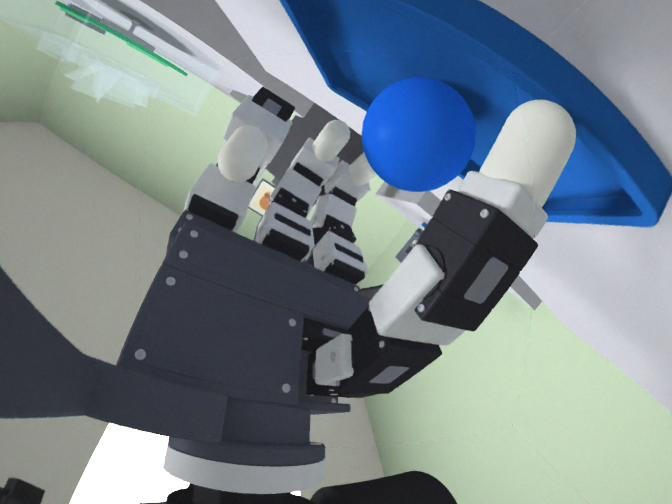

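>>> move(
  arm1={"target":[0.443,-0.304,0.84,0.3241,-0.5088,-0.6727,0.4285],"speed":0.12},
  arm2={"target":[-1.678,0.437,0.87,0.5167,-0.8112,-0.2311,0.1472],"speed":0.12},
  arm3={"target":[-1.136,-0.203,0.764,0.5356,-0.8408,0.0669,-0.0426],"speed":0.1},
  cameras=["arm1_cam_wrist","arm2_cam_wrist","arm3_cam_wrist","cam_high","cam_low"],
)

>>> zoom_image(
  camera="cam_high",
  region=[360, 170, 560, 350],
)

>>> zoom_image(
  camera="cam_low",
  region=[330, 150, 580, 300],
)

Scene clock: 254.00 s.
Joint torques (N m): arm1=[-0.21 -17.61 3.99 -0.77 1.21 -0.1] | arm2=[2.26 -24.82 6.3 -0.49 1.09 0.1] | arm3=[-0.32 -18.43 5.57 1.02 0.96 0.17]
Motor temperatures (°C): arm1=[25 34 41 27 30 25] | arm2=[24 32 34 25 31 22] | arm3=[26 35 31 25 30 24]
Heat: arm1: hottest joint3_rad 41 °C; arm2: hottest joint3_rad 34 °C; arm3: hottest joint2_rad 35 °C.
move: arm1 off_target; arm2 off_target; arm3 off_target
Joint velocities: within noise
arm1.joint_positions: joint1_rad=+1.654 joint2_rad=+2.235 joint3_rad=+1.280 joint4_rad=-0.841 joint5_rad=+1.123 joint6_rad=-1.320 hand_index_mcp=+0.597 hand_index_abd=-0.136 hand_index_pip=-0.137 hand_index_dip=-0.123 hand_middle_mcp=+0.611 hand_middle_abd=+0.144 hand_middle_pip=-0.134 hand_middle_dip=-0.122 hand_ring_mcp=+0.751 hand_ring_abd=+0.000 hand_ring_pip=-0.875 hand_ring_dip=-0.598 hand_thumb_cmc=-0.673 hand_thumb_axl=+0.680 hand_thumb_mcp=-0.184 hand_thumb_ipl=+0.087 hand_current_limit=+0.400 hand_speed=-0.850
arm1.joint_status: not commanded
arm1.hand_state: blocked,blocked,goal,goal,blocked,blocked,goal,goal,goal,goal,goal,goal,goal,goal,blocked,blocked
arm1.index_mcp_current_ma: 158
arm1.index_abd_current_ma: 71
arm1.index_pip_current_ma: 35
arm1.index_dip_current_ma: 13
arm1.middle_mcp_current_ma: 215
arm1.middle_abd_current_ma: -54
arm1.middle_pip_current_ma: 45
arm1.middle_dip_current_ma: 16
arm1.ring_mcp_current_ma: -6
arm1.ring_abd_current_ma: 0
arm1.ring_pip_current_ma: 8
arm1.ring_dip_current_ma: 3
arm1.thumb_cmc_current_ma: 10
arm1.thumb_axl_current_ma: 4
arm1.thumb_mcp_current_ma: 385
arm1.thumb_ipl_current_ma: 103
arm1.hand_goal_index_mcp: 0.550
arm1.hand_goal_index_abd: -0.166
arm1.hand_goal_index_pip: -0.152
arm1.hand_goal_index_dip: -0.130
arm1.hand_goal_middle_mcp: 0.550
arm1.hand_goal_middle_abd: 0.168
arm1.hand_goal_middle_pip: -0.152
arm1.hand_goal_middle_dip: -0.130
arm1.hand_goal_ring_mcp: 0.754
arm1.hand_goal_ring_abd: 0.000
arm1.hand_goal_ring_pip: -0.880
arm1.hand_goal_ring_dip: -0.600
arm1.hand_goal_thumb_cmc: -0.678
arm1.hand_goal_thumb_axl: 0.678
arm1.hand_goal_thumb_mcp: -0.300
arm1.hand_goal_thumb_ipl: 0.060
arm1.hand: x=+0.4443 y=-0.3008 z=+0.8283 quat_wxyz=(-0.326, +0.508, +0.674, -0.426) (m; scene frame)
arm1.hand_target: x=+0.4431 y=-0.3041 z=+0.8399 quat_wxyz=(-0.324, +0.509, +0.673, -0.429) (m; scene frame)
arm1.hand_status: off_target (0.012 m and 0.4 deg from the pose sent, 0.101 m and 1.2 deg at the start)
arm2.joint_positions: joint1_rad=-1.641 joint2_rad=+2.300 joint3_rad=+1.524 joint4_rad=-1.038 joint5_rad=+1.127 joint6_rad=-1.348 hand_index_mcp=+0.587 hand_index_abd=-0.135 hand_index_pip=-0.141 hand_index_dip=-0.126 hand_middle_mcp=+0.610 hand_middle_abd=+0.145 hand_middle_pip=-0.127 hand_middle_dip=-0.120 hand_ring_mcp=+0.749 hand_ring_abd=+0.001 hand_ring_pip=-0.876 hand_ring_dip=-0.598 hand_thumb_cmc=-0.671 hand_thumb_axl=+0.681 hand_thumb_mcp=-0.180 hand_thumb_ipl=+0.088 hand_current_limit=+0.400 hand_speed=-0.850
arm2.joint_status: not commanded
arm2.hand_state: blocked,blocked,goal,goal,blocked,blocked,blocked,goal,goal,goal,goal,goal,goal,goal,blocked,blocked
arm2.index_mcp_current_ma: 110
arm2.index_abd_current_ma: 67
arm2.index_pip_current_ma: 23
arm2.index_dip_current_ma: 6
arm2.middle_mcp_current_ma: 203
arm2.middle_abd_current_ma: -47
arm2.middle_pip_current_ma: 60
arm2.middle_dip_current_ma: 19
arm2.ring_mcp_current_ma: -9
arm2.ring_abd_current_ma: 1
arm2.ring_pip_current_ma: 6
arm2.ring_dip_current_ma: 3
arm2.thumb_cmc_current_ma: 13
arm2.thumb_axl_current_ma: 6
arm2.thumb_mcp_current_ma: 385
arm2.thumb_ipl_current_ma: 106
arm2.hand_goal_index_mcp: 0.550
arm2.hand_goal_index_abd: -0.166
arm2.hand_goal_index_pip: -0.152
arm2.hand_goal_index_dip: -0.130
arm2.hand_goal_middle_mcp: 0.550
arm2.hand_goal_middle_abd: 0.168
arm2.hand_goal_middle_pip: -0.152
arm2.hand_goal_middle_dip: -0.130
arm2.hand_goal_ring_mcp: 0.754
arm2.hand_goal_ring_abd: 0.000
arm2.hand_goal_ring_pip: -0.880
arm2.hand_goal_ring_dip: -0.600
arm2.hand_goal_thumb_cmc: -0.678
arm2.hand_goal_thumb_axl: 0.678
arm2.hand_goal_thumb_mcp: -0.300
arm2.hand_goal_thumb_ipl: 0.060
arm2.hand: x=-1.6727 y=+0.4464 z=+0.8488 quat_wxyz=(-0.520, +0.810, +0.238, -0.132) (m; scene frame)
arm2.hand_target: x=-1.6779 y=+0.4372 z=+0.8697 quat_wxyz=(-0.517, +0.811, +0.231, -0.147) (m; scene frame)
arm2.hand_status: off_target (0.024 m and 2.0 deg from the pose sent, 0.105 m and 0.9 deg at the start)
arm3.joint_positions: joint1_rad=+1.837 joint2_rad=+2.626 joint3_rad=+1.620 joint4_rad=-0.645 joint5_rad=+1.139 joint6_rad=-1.500 hand_index_mcp=+0.941 hand_index_abd=-0.133 hand_index_pip=-0.152 hand_index_dip=-0.127 hand_middle_mcp=+0.942 hand_middle_abd=+0.148 hand_middle_pip=-0.152 hand_middle_dip=-0.126 hand_ring_mcp=+0.748 hand_ring_abd=+0.001 hand_ring_pip=-0.876 hand_ring_dip=-0.597 hand_thumb_cmc=-0.707 hand_thumb_axl=+0.673 hand_thumb_mcp=+0.059 hand_thumb_ipl=+0.061 hand_current_limit=+0.400 hand_speed=-0.300
arm3.joint_status: not commanded
arm3.hand_state: goal,blocked,goal,goal,goal,goal,goal,goal,goal,goal,goal,goal,blocked,goal,goal,goal
arm3.index_mcp_current_ma: -32
arm3.index_abd_current_ma: 110
arm3.index_pip_current_ma: 1
arm3.index_dip_current_ma: 7
arm3.middle_mcp_current_ma: -26
arm3.middle_abd_current_ma: -61
arm3.middle_pip_current_ma: -1
arm3.middle_dip_current_ma: 11
arm3.ring_mcp_current_ma: -19
arm3.ring_abd_current_ma: 2
arm3.ring_pip_current_ma: 13
arm3.ring_dip_current_ma: 7
arm3.thumb_cmc_current_ma: -109
arm3.thumb_axl_current_ma: -18
arm3.thumb_mcp_current_ma: 10
arm3.thumb_ipl_current_ma: 2
arm3.hand_goal_index_mcp: 0.950
arm3.hand_goal_index_abd: -0.166
arm3.hand_goal_index_pip: -0.152
arm3.hand_goal_index_dip: -0.130
arm3.hand_goal_middle_mcp: 0.950
arm3.hand_goal_middle_abd: 0.168
arm3.hand_goal_middle_pip: -0.152
arm3.hand_goal_middle_dip: -0.130
arm3.hand_goal_ring_mcp: 0.754
arm3.hand_goal_ring_abd: 0.000
arm3.hand_goal_ring_pip: -0.880
arm3.hand_goal_ring_dip: -0.600
arm3.hand_goal_thumb_cmc: -0.678
arm3.hand_goal_thumb_axl: 0.678
arm3.hand_goal_thumb_mcp: 0.056
arm3.hand_goal_thumb_ipl: 0.060
arm3.hand: x=-1.1324 y=-0.2051 z=+0.7818 quat_wxyz=(+0.537, -0.840, +0.064, -0.044) (m; scene frame)
arm3.hand_target: x=-1.1350 y=-0.2032 z=+0.7646 quat_wxyz=(+0.536, -0.841, +0.067, -0.043) (m; scene frame)
arm3.hand_status: off_target (0.018 m and 0.4 deg from the pose sent, 0.021 m and 0.6 deg at the start)
pictures: arm1_cam_wrist, arm2_cam_wrist, arm3_cam_wrist, cam_high, cam_low

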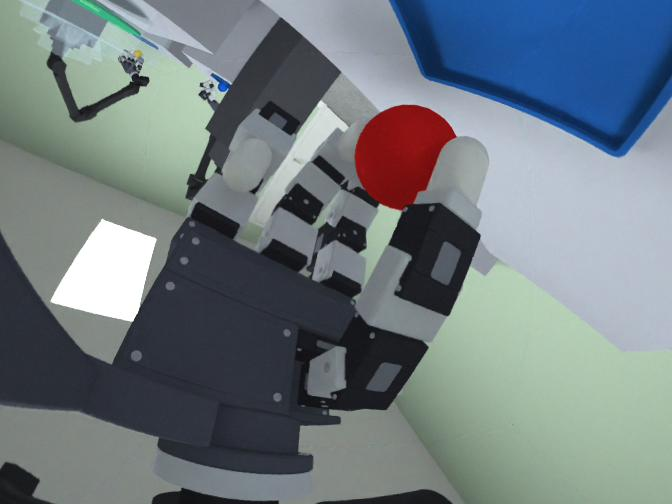

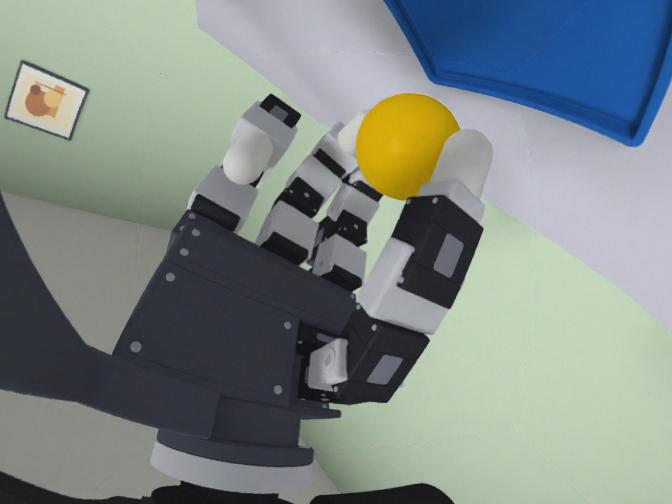

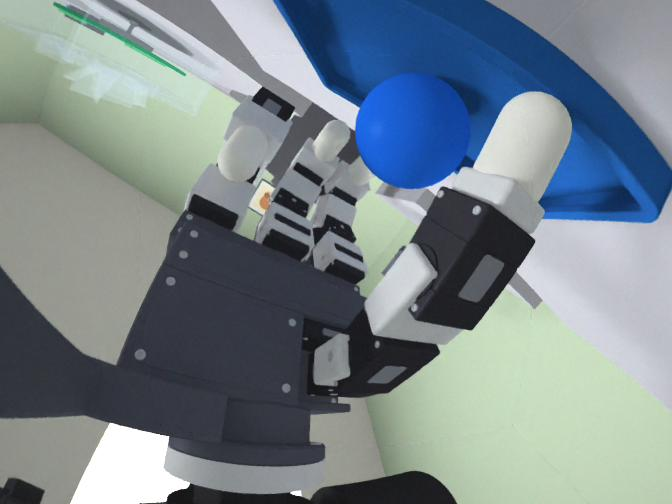

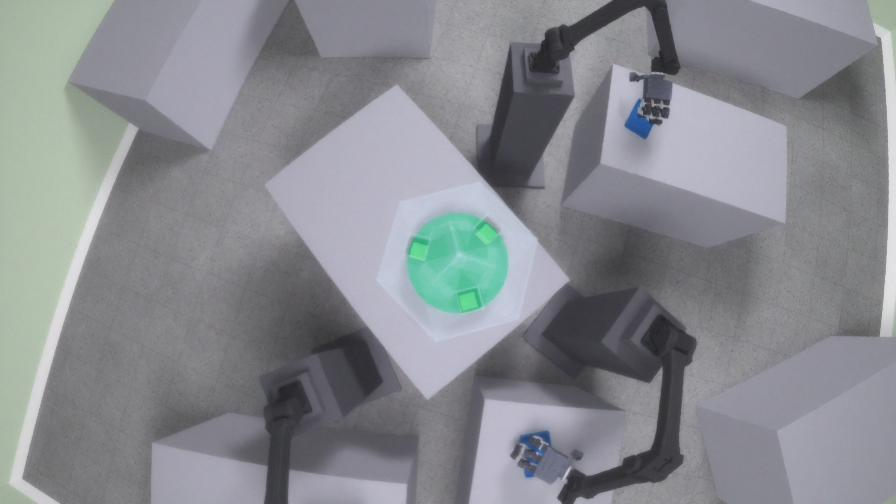

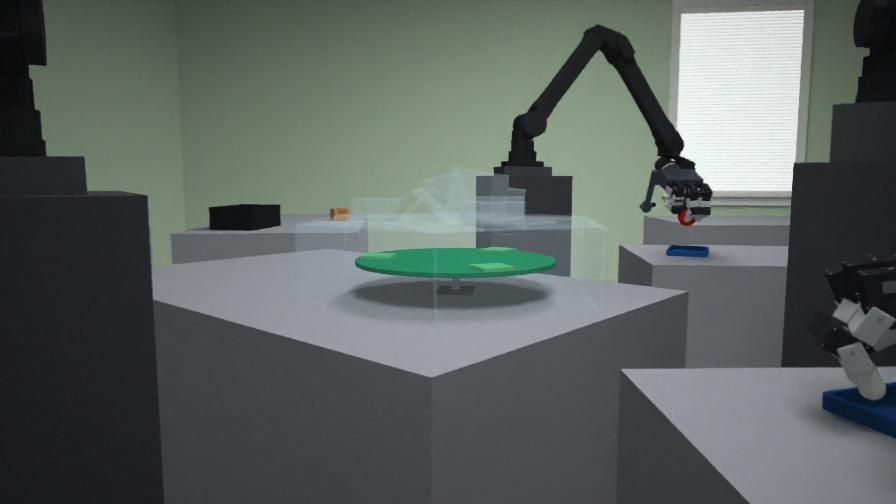

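Scaled by 2.520.

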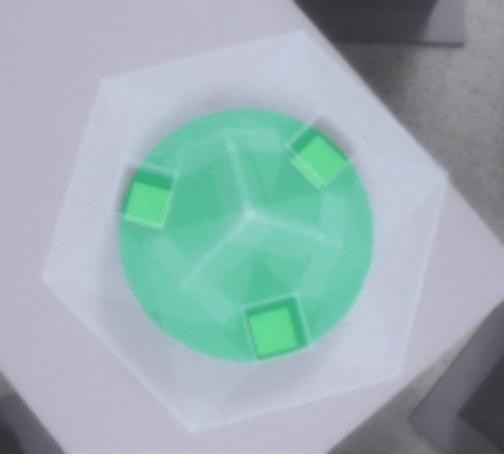

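Scaled by 2.016.

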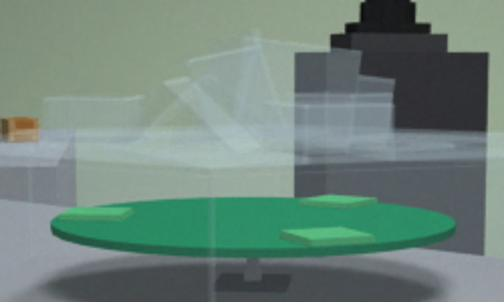

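>>> move(
  arm1={"joints":{"joint1_rad":-0.155,"joint2_rad":2.148,"joint3_rad":1.95,"joint4_rad":-1.518,"joint6_rad":-1.378},"min_time_s":5},
  arm2={"joints":{"joint1_rad":0.691,"joint2_rad":2.005,"joint3_rad":1.76,"joint4_rad":-1.475,"joint6_rad":-1.378},"min_time_s":5},
  arm3={"target":[-1.124,-0.198,0.785,0.5356,-0.8408,0.0669,-0.0426],"speed":0.1,"joints":{"hand_speed":-0.85}},
  cameras=["arm1_cam_wrist","arm2_cam_wrist","arm3_cam_wrist","cam_high","cam_low"],
)

Scene clock: 329.37 s.
Joint torques (N m): arm1=[0.44 -21.42 10.4 -0.75 1.21 -0.15] | arm2=[0.32 -24.94 12.33 -0.5 1.13 -0.08] | arm3=[-1.03 -23.06 2.19 0.94 0.98 0.06]
Motor temperatures (°C): arm1=[25 38 40 27 32 25] | arm2=[24 35 34 25 32 22] | arm3=[26 34 31 25 30 24]
Heat: arm1: hottest joint3_rad 40 °C; arm2: hottest joint2_rad 35 °C; arm3: hottest joint2_rad 34 °C.
move: arm1 done; arm2 done; arm3 moving
Joint velocities: within noise
arm1.joint_positions: joint1_rad=-0.164 joint2_rad=+2.181 joint3_rad=+1.898 joint4_rad=-1.508 joint5_rad=+1.123 joint6_rad=-1.368 hand_index_mcp=+0.597 hand_index_abd=-0.136 hand_index_pip=-0.136 hand_index_dip=-0.123 hand_middle_mcp=+0.610 hand_middle_abd=+0.144 hand_middle_pip=-0.133 hand_middle_dip=-0.122 hand_ring_mcp=+0.751 hand_ring_abd=+0.000 hand_ring_pip=-0.875 hand_ring_dip=-0.598 hand_thumb_cmc=-0.673 hand_thumb_axl=+0.680 hand_thumb_mcp=-0.184 hand_thumb_ipl=+0.087 hand_current_limit=+0.400 hand_speed=-0.850
arm1.joint_status: all done
arm1.hand_state: blocked,blocked,goal,goal,blocked,blocked,goal,goal,goal,goal,goal,goal,goal,goal,blocked,blocked
arm1.index_mcp_current_ma: 154
arm1.index_abd_current_ma: 71
arm1.index_pip_current_ma: 37
arm1.index_dip_current_ma: 14
arm1.middle_mcp_current_ma: 211
arm1.middle_abd_current_ma: -54
arm1.middle_pip_current_ma: 47
arm1.middle_dip_current_ma: 16
arm1.ring_mcp_current_ma: -6
arm1.ring_abd_current_ma: 0
arm1.ring_pip_current_ma: 8
arm1.ring_dip_current_ma: 3
arm1.thumb_cmc_current_ma: 10
arm1.thumb_axl_current_ma: 4
arm1.thumb_mcp_current_ma: 385
arm1.thumb_ipl_current_ma: 106
arm1.hand_goal_index_mcp: 0.550
arm1.hand_goal_index_abd: -0.166
arm1.hand_goal_index_pip: -0.152
arm1.hand_goal_index_dip: -0.130
arm1.hand_goal_middle_mcp: 0.550
arm1.hand_goal_middle_abd: 0.168
arm1.hand_goal_middle_pip: -0.152
arm1.hand_goal_middle_dip: -0.130
arm1.hand_goal_ring_mcp: 0.754
arm1.hand_goal_ring_abd: 0.000
arm1.hand_goal_ring_pip: -0.880
arm1.hand_goal_ring_dip: -0.600
arm1.hand_goal_thumb_cmc: -0.678
arm1.hand_goal_thumb_axl: 0.678
arm1.hand_goal_thumb_mcp: -0.300
arm1.hand_goal_thumb_ipl: 0.060
arm1.hand: x=-0.2988 y=+0.2619 z=+1.0511 quat_wxyz=(-0.540, +0.841, +0.030, +0.003) (m; scene frame)
arm1.hand_target: x=-0.3135 y=+0.2538 z=+1.0911 quat_wxyz=(-0.539, +0.842, +0.019, -0.028) (m; scene frame)
arm1.hand_status: not commanded
arm2.joint_positions: joint1_rad=+0.697 joint2_rad=+2.047 joint3_rad=+1.704 joint4_rad=-1.463 joint5_rad=+1.126 joint6_rad=-1.371 hand_index_mcp=+0.586 hand_index_abd=-0.135 hand_index_pip=-0.140 hand_index_dip=-0.126 hand_middle_mcp=+0.609 hand_middle_abd=+0.145 hand_middle_pip=-0.127 hand_middle_dip=-0.120 hand_ring_mcp=+0.749 hand_ring_abd=+0.001 hand_ring_pip=-0.876 hand_ring_dip=-0.598 hand_thumb_cmc=-0.671 hand_thumb_axl=+0.681 hand_thumb_mcp=-0.180 hand_thumb_ipl=+0.090 hand_current_limit=+0.400 hand_speed=-0.850
arm2.joint_status: all done
arm2.hand_state: blocked,blocked,goal,goal,blocked,blocked,blocked,goal,goal,goal,goal,goal,goal,goal,blocked,blocked
arm2.index_mcp_current_ma: 105
arm2.index_abd_current_ma: 67
arm2.index_pip_current_ma: 24
arm2.index_dip_current_ma: 6
arm2.middle_mcp_current_ma: 197
arm2.middle_abd_current_ma: -47
arm2.middle_pip_current_ma: 62
arm2.middle_dip_current_ma: 19
arm2.ring_mcp_current_ma: -9
arm2.ring_abd_current_ma: 1
arm2.ring_pip_current_ma: 6
arm2.ring_dip_current_ma: 3
arm2.thumb_cmc_current_ma: 13
arm2.thumb_axl_current_ma: 6
arm2.thumb_mcp_current_ma: 385
arm2.thumb_ipl_current_ma: 112
arm2.hand_goal_index_mcp: 0.550
arm2.hand_goal_index_abd: -0.166
arm2.hand_goal_index_pip: -0.152
arm2.hand_goal_index_dip: -0.130
arm2.hand_goal_middle_mcp: 0.550
arm2.hand_goal_middle_abd: 0.168
arm2.hand_goal_middle_pip: -0.152
arm2.hand_goal_middle_dip: -0.130
arm2.hand_goal_ring_mcp: 0.754
arm2.hand_goal_ring_abd: 0.000
arm2.hand_goal_ring_pip: -0.880
arm2.hand_goal_ring_dip: -0.600
arm2.hand_goal_thumb_cmc: -0.678
arm2.hand_goal_thumb_axl: 0.678
arm2.hand_goal_thumb_mcp: -0.300
arm2.hand_goal_thumb_ipl: 0.060
arm2.hand: x=-0.5556 y=+0.4834 z=+1.0543 quat_wxyz=(-0.088, +0.089, +0.835, -0.536) (m; scene frame)
arm2.hand_target: x=-0.5409 y=+0.4772 z=+1.0998 quat_wxyz=(-0.055, +0.111, +0.833, -0.540) (m; scene frame)
arm2.hand_status: not commanded
arm3.joint_positions: joint1_rad=+1.834 joint2_rad=+2.616 joint3_rad=+1.593 joint4_rad=-0.607 joint5_rad=+1.139 joint6_rad=-1.513 hand_index_mcp=+0.941 hand_index_abd=-0.133 hand_index_pip=-0.152 hand_index_dip=-0.127 hand_middle_mcp=+0.942 hand_middle_abd=+0.148 hand_middle_pip=-0.152 hand_middle_dip=-0.126 hand_ring_mcp=+0.748 hand_ring_abd=+0.001 hand_ring_pip=-0.876 hand_ring_dip=-0.597 hand_thumb_cmc=-0.692 hand_thumb_axl=+0.673 hand_thumb_mcp=+0.059 hand_thumb_ipl=+0.061 hand_current_limit=+0.400 hand_speed=-0.850
arm3.joint_status: all done
arm3.hand_state: goal,blocked,goal,goal,goal,goal,goal,goal,goal,goal,goal,goal,goal,goal,goal,goal
arm3.index_mcp_current_ma: -32
arm3.index_abd_current_ma: 110
arm3.index_pip_current_ma: 1
arm3.index_dip_current_ma: 7
arm3.middle_mcp_current_ma: -26
arm3.middle_abd_current_ma: -61
arm3.middle_pip_current_ma: -1
arm3.middle_dip_current_ma: 11
arm3.ring_mcp_current_ma: -19
arm3.ring_abd_current_ma: 2
arm3.ring_pip_current_ma: 13
arm3.ring_dip_current_ma: 7
arm3.thumb_cmc_current_ma: -51
arm3.thumb_axl_current_ma: -18
arm3.thumb_mcp_current_ma: 12
arm3.thumb_ipl_current_ma: 2
arm3.hand_goal_index_mcp: 0.950
arm3.hand_goal_index_abd: -0.166
arm3.hand_goal_index_pip: -0.152
arm3.hand_goal_index_dip: -0.130
arm3.hand_goal_middle_mcp: 0.950
arm3.hand_goal_middle_abd: 0.168
arm3.hand_goal_middle_pip: -0.152
arm3.hand_goal_middle_dip: -0.130
arm3.hand_goal_ring_mcp: 0.754
arm3.hand_goal_ring_abd: 0.000
arm3.hand_goal_ring_pip: -0.880
arm3.hand_goal_ring_dip: -0.600
arm3.hand_goal_thumb_cmc: -0.678
arm3.hand_goal_thumb_axl: 0.678
arm3.hand_goal_thumb_mcp: 0.056
arm3.hand_goal_thumb_ipl: 0.060
arm3.hand: x=-1.1291 y=-0.2040 z=+0.7825 quat_wxyz=(+0.537, -0.840, +0.065, -0.039) (m; scene frame)
arm3.hand_target: x=-1.1240 y=-0.1980 z=+0.7849 quat_wxyz=(+0.536, -0.841, +0.067, -0.043) (m; scene frame)
arm3.hand_status: moving (0.008 m and 0.5 deg from the pose sent, 0.012 m and 0.4 deg at the start)
pictures: arm1_cam_wrist, arm2_cam_wrist, arm3_cam_wrist, cam_high, cam_low

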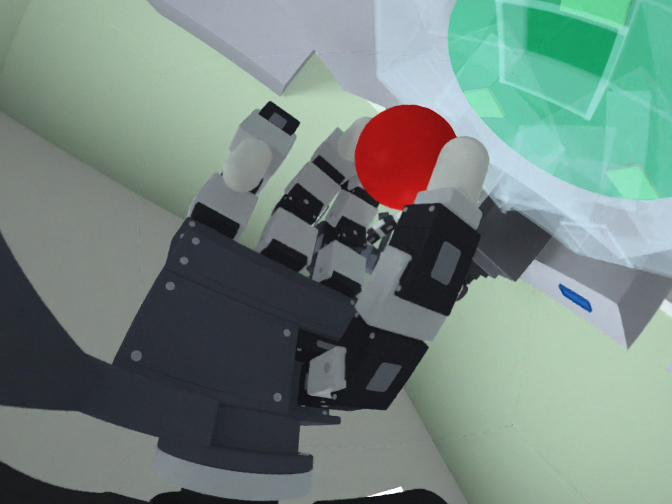

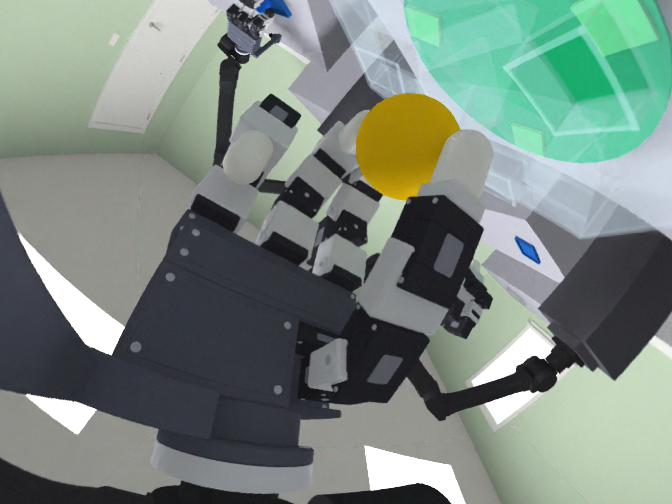

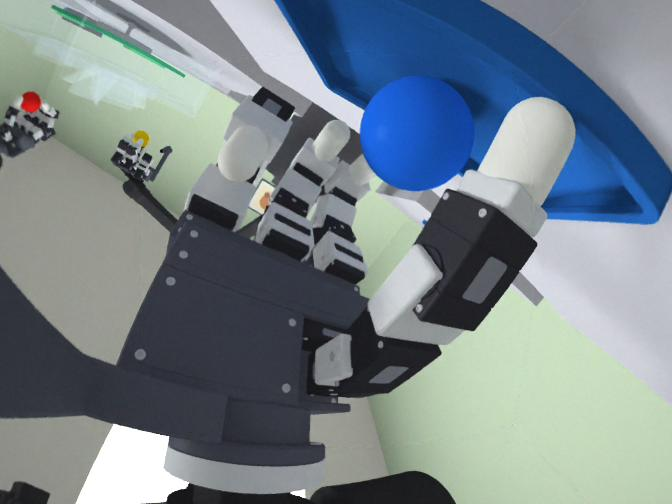

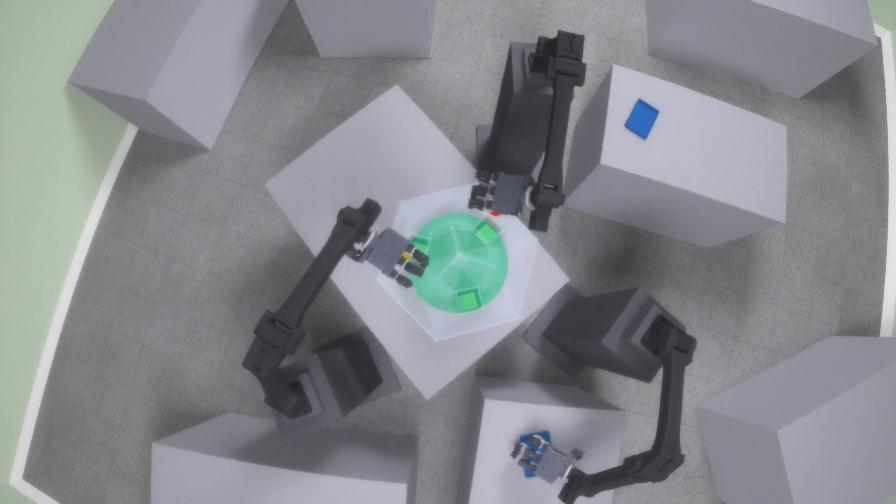

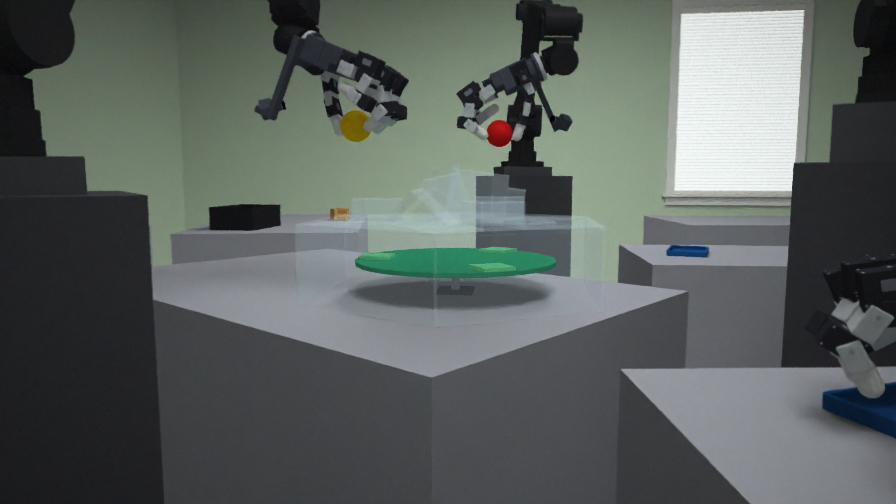

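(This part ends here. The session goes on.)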